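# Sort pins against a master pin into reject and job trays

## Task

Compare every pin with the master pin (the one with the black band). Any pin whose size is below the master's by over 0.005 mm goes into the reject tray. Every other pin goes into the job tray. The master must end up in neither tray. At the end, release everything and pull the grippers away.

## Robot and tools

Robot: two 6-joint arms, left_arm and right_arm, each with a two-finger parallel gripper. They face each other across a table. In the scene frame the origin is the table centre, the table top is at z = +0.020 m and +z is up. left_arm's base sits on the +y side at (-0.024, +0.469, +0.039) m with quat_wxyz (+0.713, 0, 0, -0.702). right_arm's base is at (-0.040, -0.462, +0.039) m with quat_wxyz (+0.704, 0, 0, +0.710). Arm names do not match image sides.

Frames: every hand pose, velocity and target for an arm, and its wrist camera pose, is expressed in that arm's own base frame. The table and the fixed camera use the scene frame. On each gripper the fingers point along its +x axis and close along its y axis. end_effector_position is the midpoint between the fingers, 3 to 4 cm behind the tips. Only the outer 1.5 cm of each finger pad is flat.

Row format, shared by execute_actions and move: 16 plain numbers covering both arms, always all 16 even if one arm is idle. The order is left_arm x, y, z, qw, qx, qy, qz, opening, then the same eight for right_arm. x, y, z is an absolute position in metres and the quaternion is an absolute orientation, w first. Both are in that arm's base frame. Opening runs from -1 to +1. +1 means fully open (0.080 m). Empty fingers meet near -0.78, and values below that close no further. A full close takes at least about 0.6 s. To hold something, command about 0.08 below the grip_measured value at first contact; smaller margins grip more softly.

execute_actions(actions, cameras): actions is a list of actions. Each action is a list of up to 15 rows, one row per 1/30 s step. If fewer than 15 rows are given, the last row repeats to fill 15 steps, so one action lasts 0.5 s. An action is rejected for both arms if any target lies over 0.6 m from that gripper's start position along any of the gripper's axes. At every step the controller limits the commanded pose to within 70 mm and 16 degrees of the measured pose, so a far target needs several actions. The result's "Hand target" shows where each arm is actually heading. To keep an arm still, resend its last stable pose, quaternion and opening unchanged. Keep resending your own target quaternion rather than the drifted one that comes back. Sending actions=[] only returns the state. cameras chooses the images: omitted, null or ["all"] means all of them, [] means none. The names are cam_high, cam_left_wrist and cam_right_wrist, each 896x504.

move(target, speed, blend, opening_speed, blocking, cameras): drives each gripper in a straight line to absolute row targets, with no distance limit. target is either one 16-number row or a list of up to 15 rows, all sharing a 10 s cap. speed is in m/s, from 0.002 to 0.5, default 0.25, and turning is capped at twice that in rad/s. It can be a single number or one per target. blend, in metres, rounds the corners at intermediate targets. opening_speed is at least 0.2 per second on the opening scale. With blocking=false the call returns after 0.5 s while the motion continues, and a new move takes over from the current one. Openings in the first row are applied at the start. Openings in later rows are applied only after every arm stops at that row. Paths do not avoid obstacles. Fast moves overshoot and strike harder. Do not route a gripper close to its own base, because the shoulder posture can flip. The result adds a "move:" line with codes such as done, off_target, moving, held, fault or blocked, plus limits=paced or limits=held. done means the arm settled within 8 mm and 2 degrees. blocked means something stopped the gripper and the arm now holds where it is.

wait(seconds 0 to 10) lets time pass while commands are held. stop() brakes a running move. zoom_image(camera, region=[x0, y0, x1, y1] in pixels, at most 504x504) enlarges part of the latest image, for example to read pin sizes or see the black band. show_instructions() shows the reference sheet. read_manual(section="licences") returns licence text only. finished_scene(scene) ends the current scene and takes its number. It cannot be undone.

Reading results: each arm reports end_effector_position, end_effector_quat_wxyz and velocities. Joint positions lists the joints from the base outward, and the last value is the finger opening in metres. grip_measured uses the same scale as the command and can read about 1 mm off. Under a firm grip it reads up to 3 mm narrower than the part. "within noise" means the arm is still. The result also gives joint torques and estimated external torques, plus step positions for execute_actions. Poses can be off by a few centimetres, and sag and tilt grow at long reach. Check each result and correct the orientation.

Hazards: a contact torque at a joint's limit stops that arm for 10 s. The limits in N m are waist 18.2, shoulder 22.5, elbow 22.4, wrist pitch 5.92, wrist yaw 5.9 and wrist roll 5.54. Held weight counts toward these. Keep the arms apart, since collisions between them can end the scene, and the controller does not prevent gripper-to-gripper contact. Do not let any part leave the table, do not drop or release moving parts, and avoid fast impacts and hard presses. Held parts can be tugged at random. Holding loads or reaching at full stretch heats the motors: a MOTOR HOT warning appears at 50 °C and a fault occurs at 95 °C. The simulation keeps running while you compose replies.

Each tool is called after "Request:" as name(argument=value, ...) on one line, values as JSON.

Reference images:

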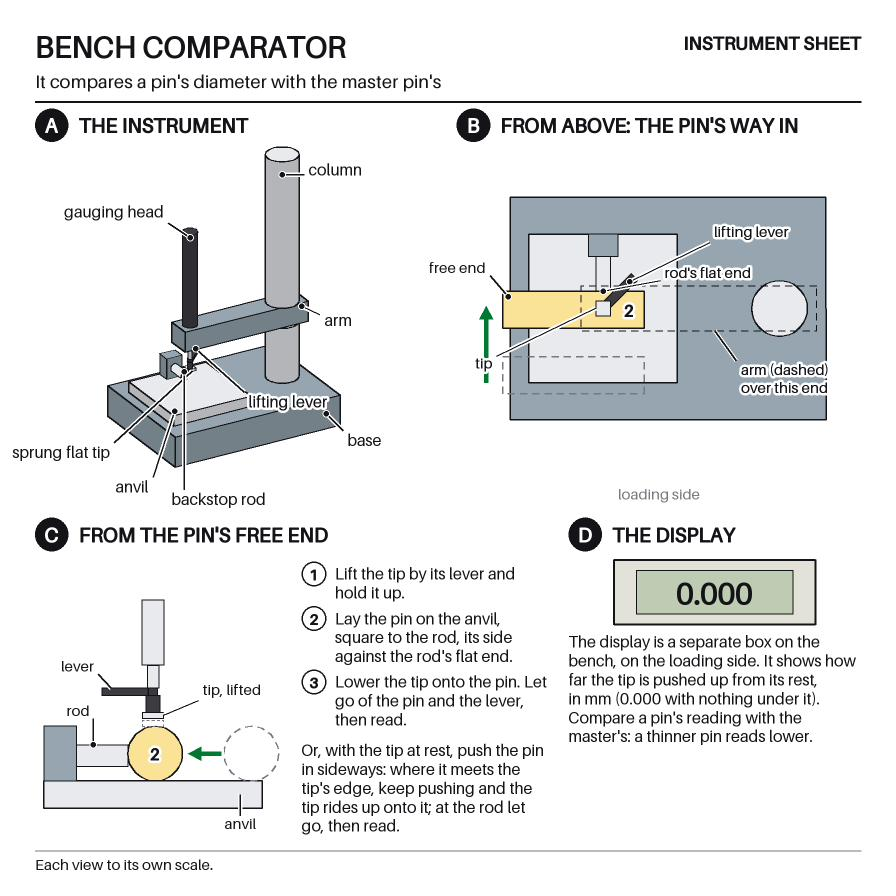

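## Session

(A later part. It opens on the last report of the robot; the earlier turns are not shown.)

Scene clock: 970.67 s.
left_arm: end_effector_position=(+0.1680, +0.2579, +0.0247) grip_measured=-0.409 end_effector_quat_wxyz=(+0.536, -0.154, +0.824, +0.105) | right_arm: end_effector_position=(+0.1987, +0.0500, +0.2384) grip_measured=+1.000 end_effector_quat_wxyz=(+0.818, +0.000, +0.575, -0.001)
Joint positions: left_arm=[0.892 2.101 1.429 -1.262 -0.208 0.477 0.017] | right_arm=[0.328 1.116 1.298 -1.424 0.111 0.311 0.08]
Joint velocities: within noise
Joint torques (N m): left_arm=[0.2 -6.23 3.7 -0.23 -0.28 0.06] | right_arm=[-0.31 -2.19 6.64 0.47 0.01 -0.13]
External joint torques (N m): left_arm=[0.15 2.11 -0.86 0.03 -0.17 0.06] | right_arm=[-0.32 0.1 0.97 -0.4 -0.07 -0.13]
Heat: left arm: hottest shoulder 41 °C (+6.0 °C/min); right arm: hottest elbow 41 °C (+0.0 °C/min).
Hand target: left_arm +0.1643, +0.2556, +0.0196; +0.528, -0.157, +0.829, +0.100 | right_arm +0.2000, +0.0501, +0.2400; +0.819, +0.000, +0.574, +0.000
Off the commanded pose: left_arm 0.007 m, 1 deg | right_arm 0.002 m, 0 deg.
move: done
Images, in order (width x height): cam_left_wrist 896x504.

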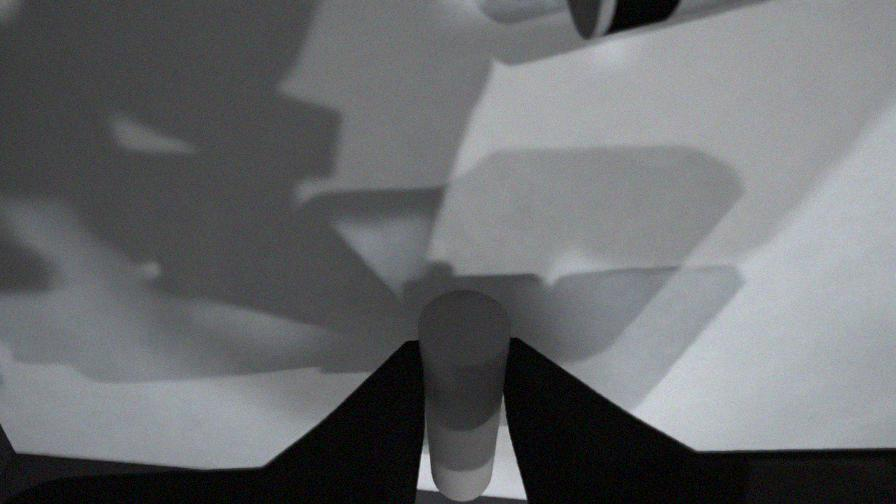

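Request:
move(target=[[0.170, 0.255, 0.11, 0.5279,-0.1573,0.8286,0.1002, -0.5, 0.20, 0.05, 0.24, 0.819, 0, 0.574, 0, 1.0],[0.22, 0.10, 0.14, 0.4263,-0.5134,0.6691,0.3271, -0.5, 0.20, 0.05, 0.24, 0.819, 0, 0.574, 0, 1.0],[0.311, -0.137, 0.093, 0.2593,-0.7387,0.4069,0.4706, -0.5, 0.20, 0.05, 0.24, 0.819, 0, 0.574, 0, 1.0]], blend=[0.03,0.05,0], speed=[0.2,0.4,0.35], cameras=["cam_left_wrist"])

Request:
move(target=[[0.3135, -0.1355, 0.071, 0.2593,-0.7387,0.4069,0.4706, -0.5, 0.20, 0.05, 0.24, 0.819, 0, 0.574, 0, 1.0],[0.3145, -0.1335, 0.0615, 0.2593,-0.7387,0.4069,0.4706, -0.5, 0.20, 0.05, 0.24, 0.819, 0, 0.574, 0, 1.0],[0.3455, -0.1125, 0.0615, 0.2593,-0.7387,0.4069,0.4706, -0.5, 0.20, 0.05, 0.24, 0.819, 0, 0.574, 0, 1.0],[0.3430, -0.1165, 0.0635, 0.2593,-0.7387,0.4069,0.4706, -0.5, 0.20, 0.05, 0.24, 0.819, 0, 0.574, 0, 1.0]], blend=[0.003,0.002,0,0], speed=[0.15,0.06,0.06,0.05], cameras=["cam_left_wrist"])

Scene clock: 991.67 s.
left_arm: end_effector_position=(+0.3112, -0.1359, +0.0952) grip_measured=-0.409 end_effector_quat_wxyz=(-0.260, +0.740, -0.406, -0.469) | right_arm: end_effector_position=(+0.1987, +0.0500, +0.2384) grip_measured=+1.000 end_effector_quat_wxyz=(+0.818, +0.000, +0.575, -0.001)
Joint positions: left_arm=[-0.289 1.587 1.056 -0.699 0.28 -2.472 0.017] | right_arm=[0.328 1.116 1.298 -1.424 0.111 0.311 0.08]
Joint velocities: within noise
Joint torques (N m): left_arm=[-0.31 -4.84 6.22 1.08 0.13 -0.12] | right_arm=[-0.3 -2.12 6.6 0.47 0.01 -0.14]
External joint torques (N m): left_arm=[-0.31 1.1 0.35 0.29 -0.01 -0.12] | right_arm=[-0.29 0.2 0.91 -0.4 -0.07 -0.14]
Heat: left arm: hottest shoulder 40 °C (+3.0 °C/min); right arm: hottest elbow 41 °C (+0.0 °C/min).
Hand target: left_arm +0.3110, -0.1370, +0.0931; -0.259, +0.739, -0.407, -0.471 | right_arm +0.2000, +0.0501, +0.2400; +0.819, +0.000, +0.574, +0.000
Off the commanded pose: left_arm 0.002 m, 0 deg | right_arm 0.002 m, 0 deg.
move: done
Images, in order (width x height): cam_left_wrist 896x504.

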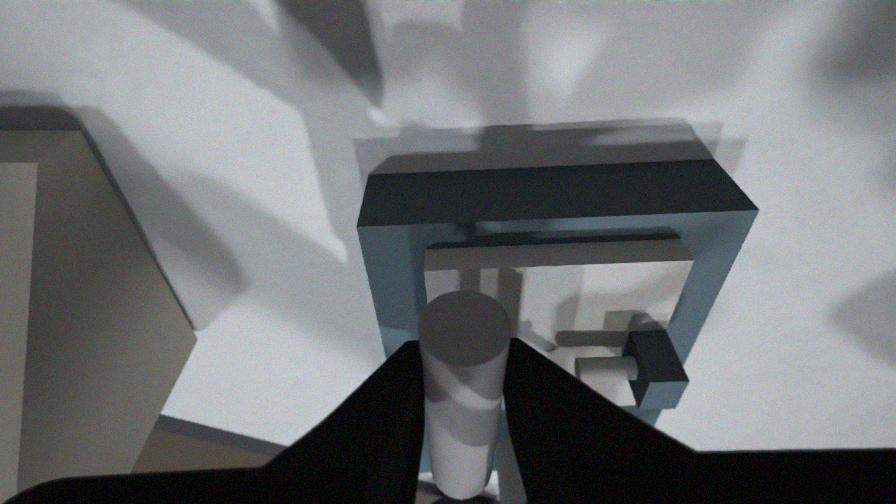

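Scene clock: 993.03 s.
left_arm: end_effector_position=(+0.3398, -0.1202, +0.0678) grip_measured=-0.409 end_effector_quat_wxyz=(-0.258, +0.740, -0.416, -0.462) | right_arm: end_effector_position=(+0.1987, +0.0500, +0.2384) grip_measured=+1.000 end_effector_quat_wxyz=(+0.818, +0.000, +0.575, -0.001)
Joint positions: left_arm=[-0.204 1.716 1.078 -0.611 0.329 -2.378 0.017] | right_arm=[0.328 1.116 1.298 -1.424 0.111 0.311 0.08]
Joint velocities: within noise
Joint torques (N m): left_arm=[0.44 -4.24 7.3 0.7 -0.56 -0.24] | right_arm=[-0.31 -2.17 6.57 0.48 0 -0.17]
External joint torques (N m): left_arm=[0.4 2.49 1.66 -0.05 -0.72 -0.24] | right_arm=[-0.31 0.22 0.85 -0.38 -0.08 -0.17]
Heat: left arm: hottest shoulder 40 °C (+3.0 °C/min); right arm: hottest elbow 41 °C (+0.0 °C/min).
Hand target: left_arm +0.3430, -0.1165, +0.0636; -0.259, +0.739, -0.407, -0.470 | right_arm +0.2000, +0.0501, +0.2400; +0.819, +0.000, +0.574, +0.000
Off the commanded pose: left_arm 0.006 m, 1 deg | right_arm 0.002 m, 0 deg.
move: done
Images, in order (width x height): cam_left_wrist 896x504.

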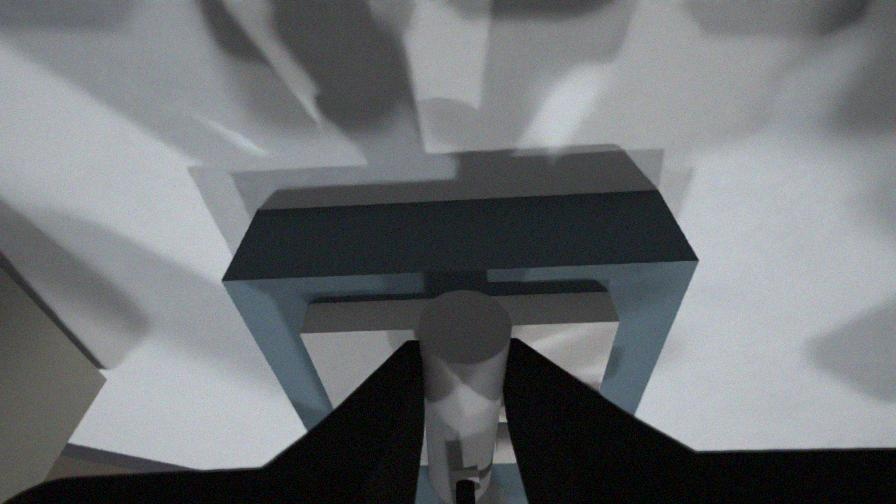

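Request:
move(target=[[0.3425, -0.1170, 0.0625, 0.2593,-0.7387,0.4069,0.4706, 0.15, 0.20, 0.05, 0.24, 0.819, 0, 0.574, 0, 1.0],[0.330, -0.103, 0.100, 0.2593,-0.7387,0.4069,0.4706, 0.15, 0.20, 0.05, 0.24, 0.819, 0, 0.574, 0, 1.0],[0.240, -0.140, 0.155, 0.2767, -0.7230, 0.4343, 0.4606, 0.3, 0.20, 0.05, 0.24, 0.819, 0, 0.574, 0, 1.0]], blend=[0,0.01,0], speed=[0.1,0.12,0.3], opening_speed=0.7, cameras=["cam_left_wrist"])

Request:
zoom_image(camera="cam_left_wrist", region=[90, 260, 250, 350])

Scene clock: 1006.40 s.
left_arm: end_effector_position=(+0.2434, -0.1409, +0.1567) grip_measured=+0.297 end_effector_quat_wxyz=(-0.276, +0.724, -0.435, -0.458) | right_arm: end_effector_position=(+0.1987, +0.0500, +0.2384) grip_measured=+1.000 end_effector_quat_wxyz=(+0.818, +0.000, +0.575, -0.001)
Joint positions: left_arm=[-0.377 1.318 1.067 -0.974 0.279 -2.485 0.048] | right_arm=[0.328 1.116 1.298 -1.424 0.111 0.311 0.08]
Joint velocities: within noise
Joint torques (N m): left_arm=[-0.33 -4.98 5.3 0.65 -0.01 -0.12] | right_arm=[-0.27 -2.15 6.65 0.47 0.01 -0.15]
External joint torques (N m): left_arm=[-0.32 -0.81 -0.75 -0.14 -0.15 -0.12] | right_arm=[-0.26 0.25 0.93 -0.39 -0.07 -0.15]
Heat: left arm: hottest shoulder 39 °C (-2.0 °C/min); right arm: hottest elbow 41 °C (+0.0 °C/min).
Hand target: left_arm +0.2400, -0.1400, +0.1549; -0.277, +0.723, -0.434, -0.461 | right_arm +0.2000, +0.0501, +0.2400; +0.819, +0.000, +0.574, +0.000
Off the commanded pose: left_arm 0.004 m, 0 deg | right_arm 0.002 m, 0 deg.
move: done
Images, in order (width x height): cam_left_wrist 896x504.

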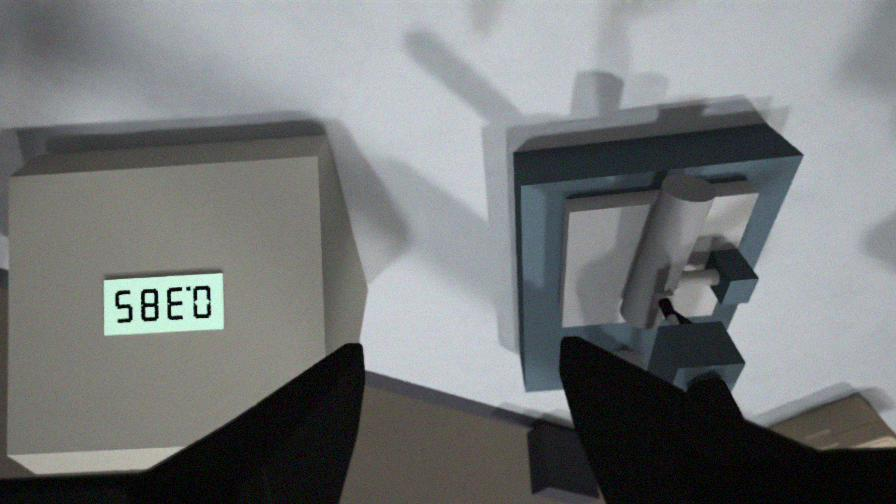

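Scaled by 3.150 from the camera's 896x504 image, which has a finer 1280x720 frame.

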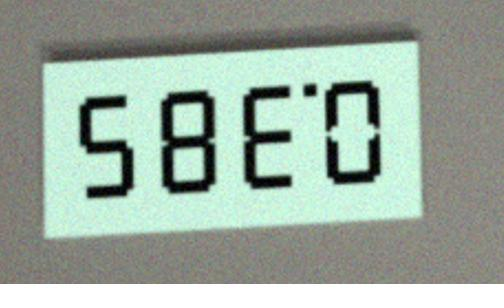

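Request:
move(target=[[0.3255, -0.1065, 0.100, 0.2593,-0.7387,0.4069,0.4706, 0.3, 0.20, 0.05, 0.24, 0.819, 0, 0.574, 0, 1.0],[0.3370, -0.1205, 0.0615, 0.2593,-0.7387,0.4069,0.4706, 0.3, 0.20, 0.05, 0.24, 0.819, 0, 0.574, 0, 1.0],[0.3370, -0.1205, 0.0615, 0.2593,-0.7387,0.4069,0.4706, -0.5, 0.20, 0.05, 0.24, 0.819, 0, 0.574, 0, 1.0],[0.307, -0.140, 0.0660, 0.2593,-0.7387,0.4069,0.4706, -0.5, 0.20, 0.05, 0.24, 0.819, 0, 0.574, 0, 1.0],[0.298, -0.13, 0.130, 0.2593,-0.7387,0.4069,0.4706, -0.5, 0.20, 0.05, 0.24, 0.819, 0, 0.574, 0, 1.0],[0.240, -0.140, 0.155, 0.2767, -0.7230, 0.4343, 0.4606, -0.5, 0.20, 0.05, 0.24, 0.819, 0, 0.574, 0, 1.0]], blend=[0.005,0,0,0.006,0.02,0], speed=[0.3,0.12,0.1,0.08,0.25,0.3], cameras=["cam_left_wrist"])

Request:
zoom_image(camera="cam_left_wrist", region=[90, 260, 250, 350])

Scene clock: 1047.27 s.
left_arm: end_effector_position=(+0.2416, -0.1396, +0.1521) grip_measured=-0.410 end_effector_quat_wxyz=(-0.276, +0.720, -0.434, -0.466) | right_arm: end_effector_position=(+0.1987, +0.0500, +0.2384) grip_measured=+1.000 end_effector_quat_wxyz=(+0.818, +0.000, +0.575, -0.001)
Joint positions: left_arm=[-0.377 1.322 1.057 -0.976 0.276 -2.485 0.017] | right_arm=[0.328 1.116 1.298 -1.424 0.111 0.311 0.08]
Joint velocities: within noise
Joint torques (N m): left_arm=[-0.32 -5.49 6.48 0.79 0.1 -0.12] | right_arm=[-0.27 -2.13 6.54 0.48 0 -0.14]
External joint torques (N m): left_arm=[-0.32 -1.28 0.37 0 -0.04 -0.11] | right_arm=[-0.26 0.23 0.83 -0.39 -0.08 -0.15]
Heat: left arm: hottest shoulder 37 °C (-3.0 °C/min); right arm: hottest elbow 41 °C (+0.0 °C/min).
Hand target: left_arm +0.2400, -0.1400, +0.1550; -0.277, +0.723, -0.434, -0.461 | right_arm +0.2000, +0.0501, +0.2400; +0.819, +0.000, +0.574, +0.000
Off the commanded pose: left_arm 0.003 m, 1 deg | right_arm 0.002 m, 0 deg.
move: done
Images, in order (width x height): cam_left_wrist 896x504.

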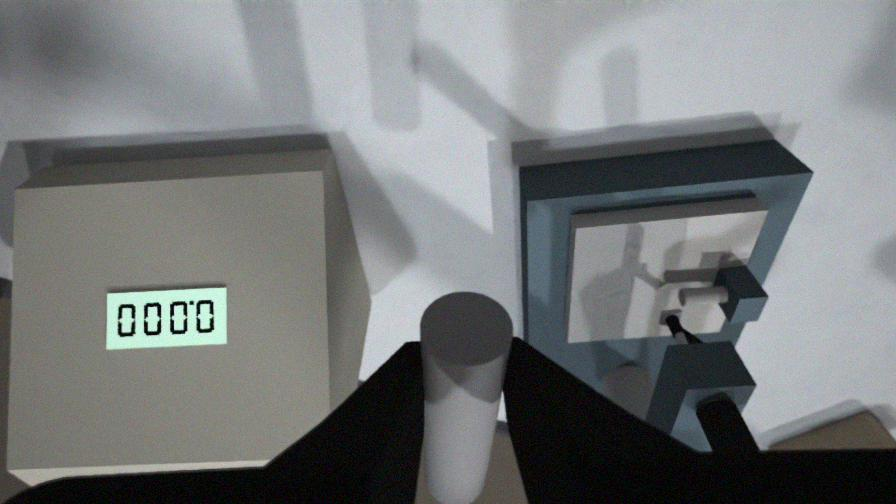

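Scaled by 3.150 from the camera's 896x504 image, which has a finer 1280x720 frame.

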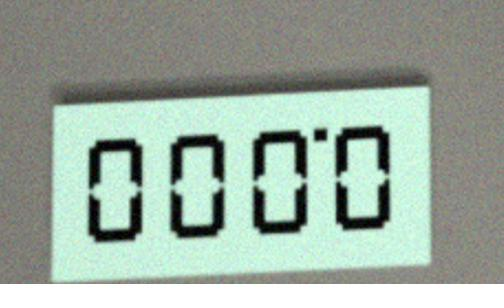

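Zero OK. Place in the reject tray.

Request:
move(target=[[0.30, -0.03, 0.145, 0.18,-0.79,0.28,0.505, -0.5, 0.20, 0.05, 0.24, 0.819, 0, 0.574, 0, 1.0],[0.36, 0.12, 0.13, 0.08,-0.835,0.13,0.53, -0.5, 0.20, 0.05, 0.24, 0.819, 0, 0.574, 0, 1.0],[0.395, 0.257, 0.085, 0.0234,-0.8426,0.0368,0.5368, -0.5, 0.20, 0.05, 0.24, 0.819, 0, 0.574, 0, 1.0],[0.391, 0.257, 0.045, 0.0234,-0.8426,0.0368,0.5368, -0.5, 0.20, 0.05, 0.24, 0.819, 0, 0.574, 0, 1.0]], blend=[0.04,0.04,0.01,0], speed=[0.35,0.35,0.35,0.12], cameras=["cam_left_wrist"])

Scene clock: 1070.33 s.
left_arm: end_effector_position=(+0.3918, +0.2578, +0.0487) grip_measured=-0.410 end_effector_quat_wxyz=(-0.026, +0.843, -0.034, -0.536) | right_arm: end_effector_position=(+0.1987, +0.0500, +0.2384) grip_measured=+1.000 end_effector_quat_wxyz=(+0.818, +0.000, +0.575, -0.001)
Joint positions: left_arm=[0.674 2.123 1.563 -0.679 0.29 -2.429 0.017] | right_arm=[0.328 1.116 1.298 -1.424 0.111 0.311 0.08]
Joint velocities: within noise
Joint torques (N m): left_arm=[0.1 -8.22 5.66 1.03 0.32 0.03] | right_arm=[-0.31 -2.14 6.65 0.49 0 -0.15]
External joint torques (N m): left_arm=[0.24 1.52 -0.12 0.27 0.17 0.03] | right_arm=[-0.28 0.25 0.96 -0.35 -0.09 -0.15]
Heat: left arm: hottest shoulder 37 °C (-1.0 °C/min); right arm: hottest elbow 41 °C (+0.0 °C/min).
Hand target: left_arm +0.3910, +0.2570, +0.0450; -0.023, +0.843, -0.037, -0.537 | right_arm +0.2000, +0.0501, +0.2400; +0.819, +0.000, +0.574, +0.000
Off the commanded pose: left_arm 0.004 m, 0 deg | right_arm 0.002 m, 0 deg.
move: done
Images, in order (width x height): cam_left_wrist 896x504.

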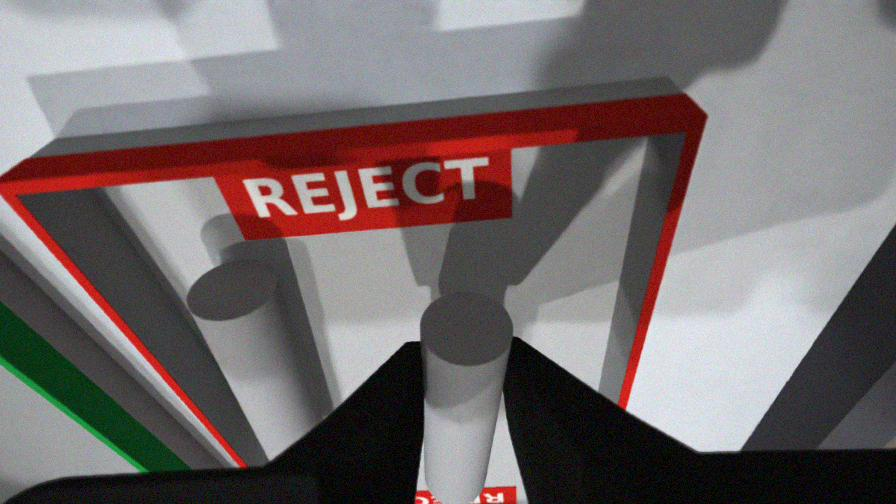

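Request:
move(target=[[0.391, 0.257, 0.0325, 0.0234,-0.8426,0.0368,0.5368, -0.5, 0.20, 0.05, 0.24, 0.819, 0, 0.574, 0, 1.0]], speed=0.08, cameras=["cam_left_wrist"])

Request:
move(target=[[0.391, 0.257, 0.034, 0.0234,-0.8426,0.0368,0.5368, -0.12, 0.20, 0.05, 0.24, 0.819, 0, 0.574, 0, 1.0],[0.373, 0.258, 0.075, 0.0234,-0.8426,0.0368,0.5368, -0.12, 0.20, 0.05, 0.24, 0.819, 0, 0.574, 0, 1.0],[0.31, 0.20, 0.14, 0.0234,-0.8426,0.0368,0.5368, 0.2, 0.20, 0.05, 0.24, 0.819, 0, 0.574, 0, 1.0]], blend=[0,0.02,0], speed=[0.1,0.12,0.3], opening_speed=0.8, cameras=["cam_left_wrist","cam_high"])

Request:
zoom_image(camera="cam_high", region=[260, 170, 560, 330])

Scene clock: 1088.73 s.
left_arm: end_effector_position=(+0.3925, +0.2584, +0.0381) grip_measured=-0.410 end_effector_quat_wxyz=(-0.028, +0.844, -0.033, -0.535) | right_arm: end_effector_position=(+0.1987, +0.0500, +0.2384) grip_measured=+1.000 end_effector_quat_wxyz=(+0.818, +0.000, +0.575, -0.001)
Joint positions: left_arm=[0.674 2.137 1.539 -0.636 0.29 -2.429 0.017] | right_arm=[0.328 1.116 1.298 -1.424 0.111 0.311 0.08]
Joint velocities: within noise
Joint torques (N m): left_arm=[0.15 -8.04 5.39 1.03 0.31 0.02] | right_arm=[-0.31 -2.12 6.65 0.48 -0.01 -0.15]
External joint torques (N m): left_arm=[0.28 1.68 -0.32 0.26 0.16 0.02] | right_arm=[-0.31 0.18 0.95 -0.4 -0.09 -0.15]
Heat: left arm: hottest shoulder 39 °C (+1.0 °C/min); right arm: hottest elbow 41 °C (+0.0 °C/min).
Hand target: left_arm +0.3909, +0.2570, +0.0325; -0.023, +0.843, -0.037, -0.537 | right_arm +0.2000, +0.0501, +0.2400; +0.819, +0.000, +0.574, +0.000
Off the commanded pose: left_arm 0.006 m, 1 deg | right_arm 0.002 m, 0 deg.
move: done
Images, in order (width x height): cam_left_wrist 896x504.

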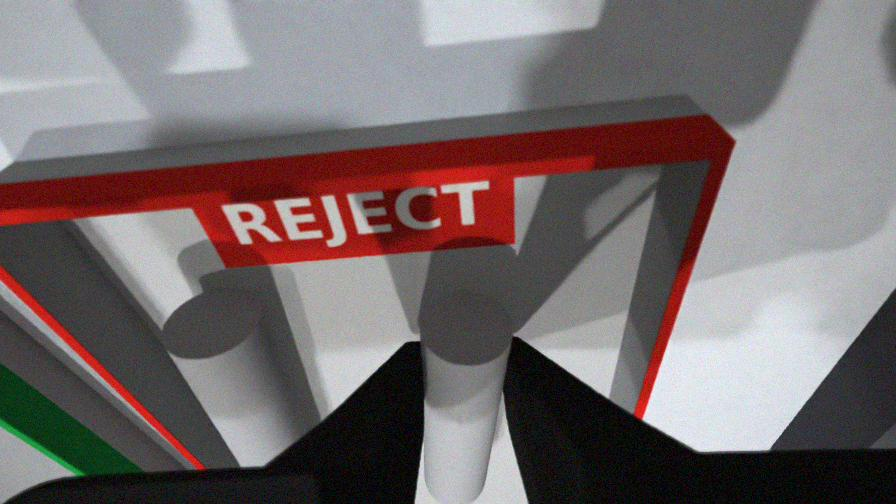

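Scene clock: 1091.63 s.
left_arm: end_effector_position=(+0.3120, +0.2035, +0.1399) grip_measured=+0.197 end_effector_quat_wxyz=(-0.025, +0.843, -0.035, -0.537) | right_arm: end_effector_position=(+0.1987, +0.0500, +0.2384) grip_measured=+1.000 end_effector_quat_wxyz=(+0.818, +0.000, +0.575, -0.001)
Joint positions: left_arm=[0.698 1.692 1.352 -0.909 0.3 -2.406 0.044] | right_arm=[0.328 1.116 1.298 -1.424 0.111 0.311 0.08]
Joint velocities: within noise
Joint torques (N m): left_arm=[-0.3 -7.66 5.24 0.61 0.19 -0.11] | right_arm=[-0.24 -2.16 6.61 0.46 0 -0.14]
External joint torques (N m): left_arm=[-0.31 -0.75 -0.8 -0.16 0.04 -0.11] | right_arm=[-0.25 0.14 0.97 -0.39 -0.07 -0.15]
Heat: left arm: hottest shoulder 40 °C (+3.0 °C/min); right arm: hottest elbow 41 °C (+0.0 °C/min).
Hand target: left_arm +0.3100, +0.2001, +0.1399; -0.023, +0.843, -0.037, -0.537 | right_arm +0.2000, +0.0501, +0.2400; +0.819, +0.000, +0.574, +0.000
Off the commanded pose: left_arm 0.004 m, 0 deg | right_arm 0.002 m, 0 deg.
move: done
Images, in order (width x height): cam_high 896x504, cam_left_wrist 896x504.

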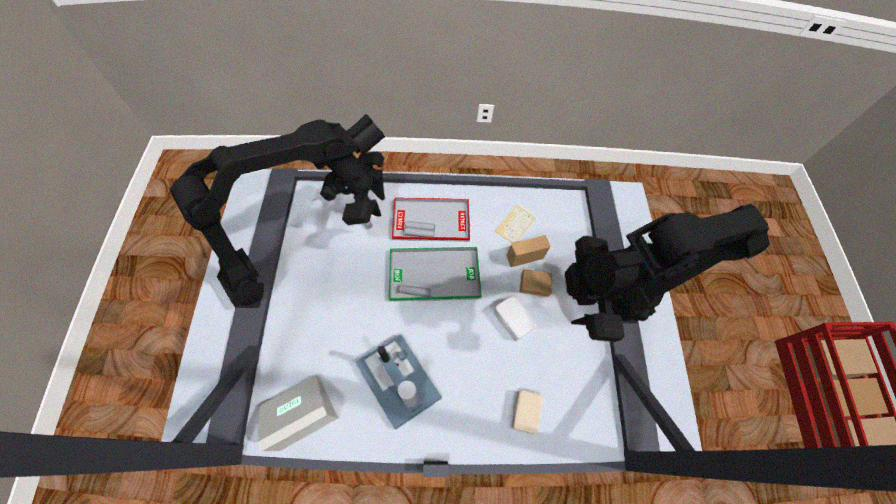

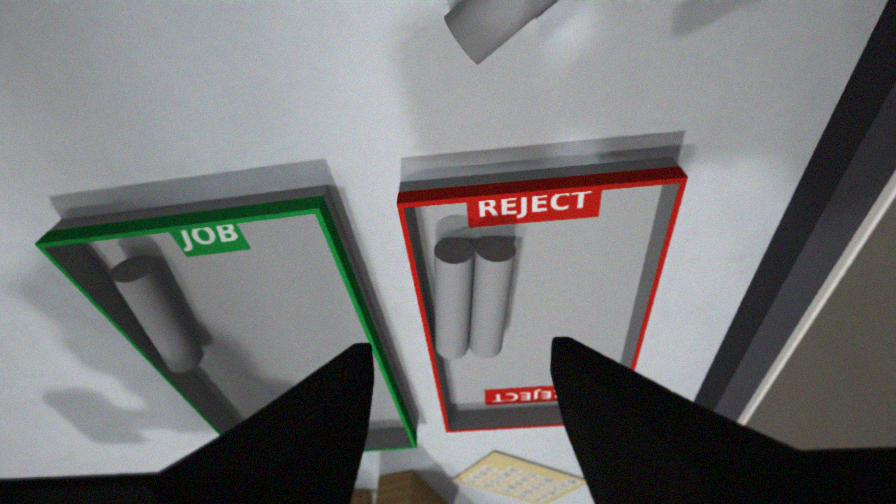

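Scaled by 1.680 from the camera's 896x504 image, which has a finer 1280x720 frame.

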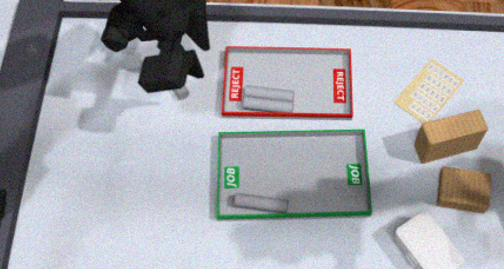

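Request:
finished_scene(scene=2)

The scene is finished: the task was done.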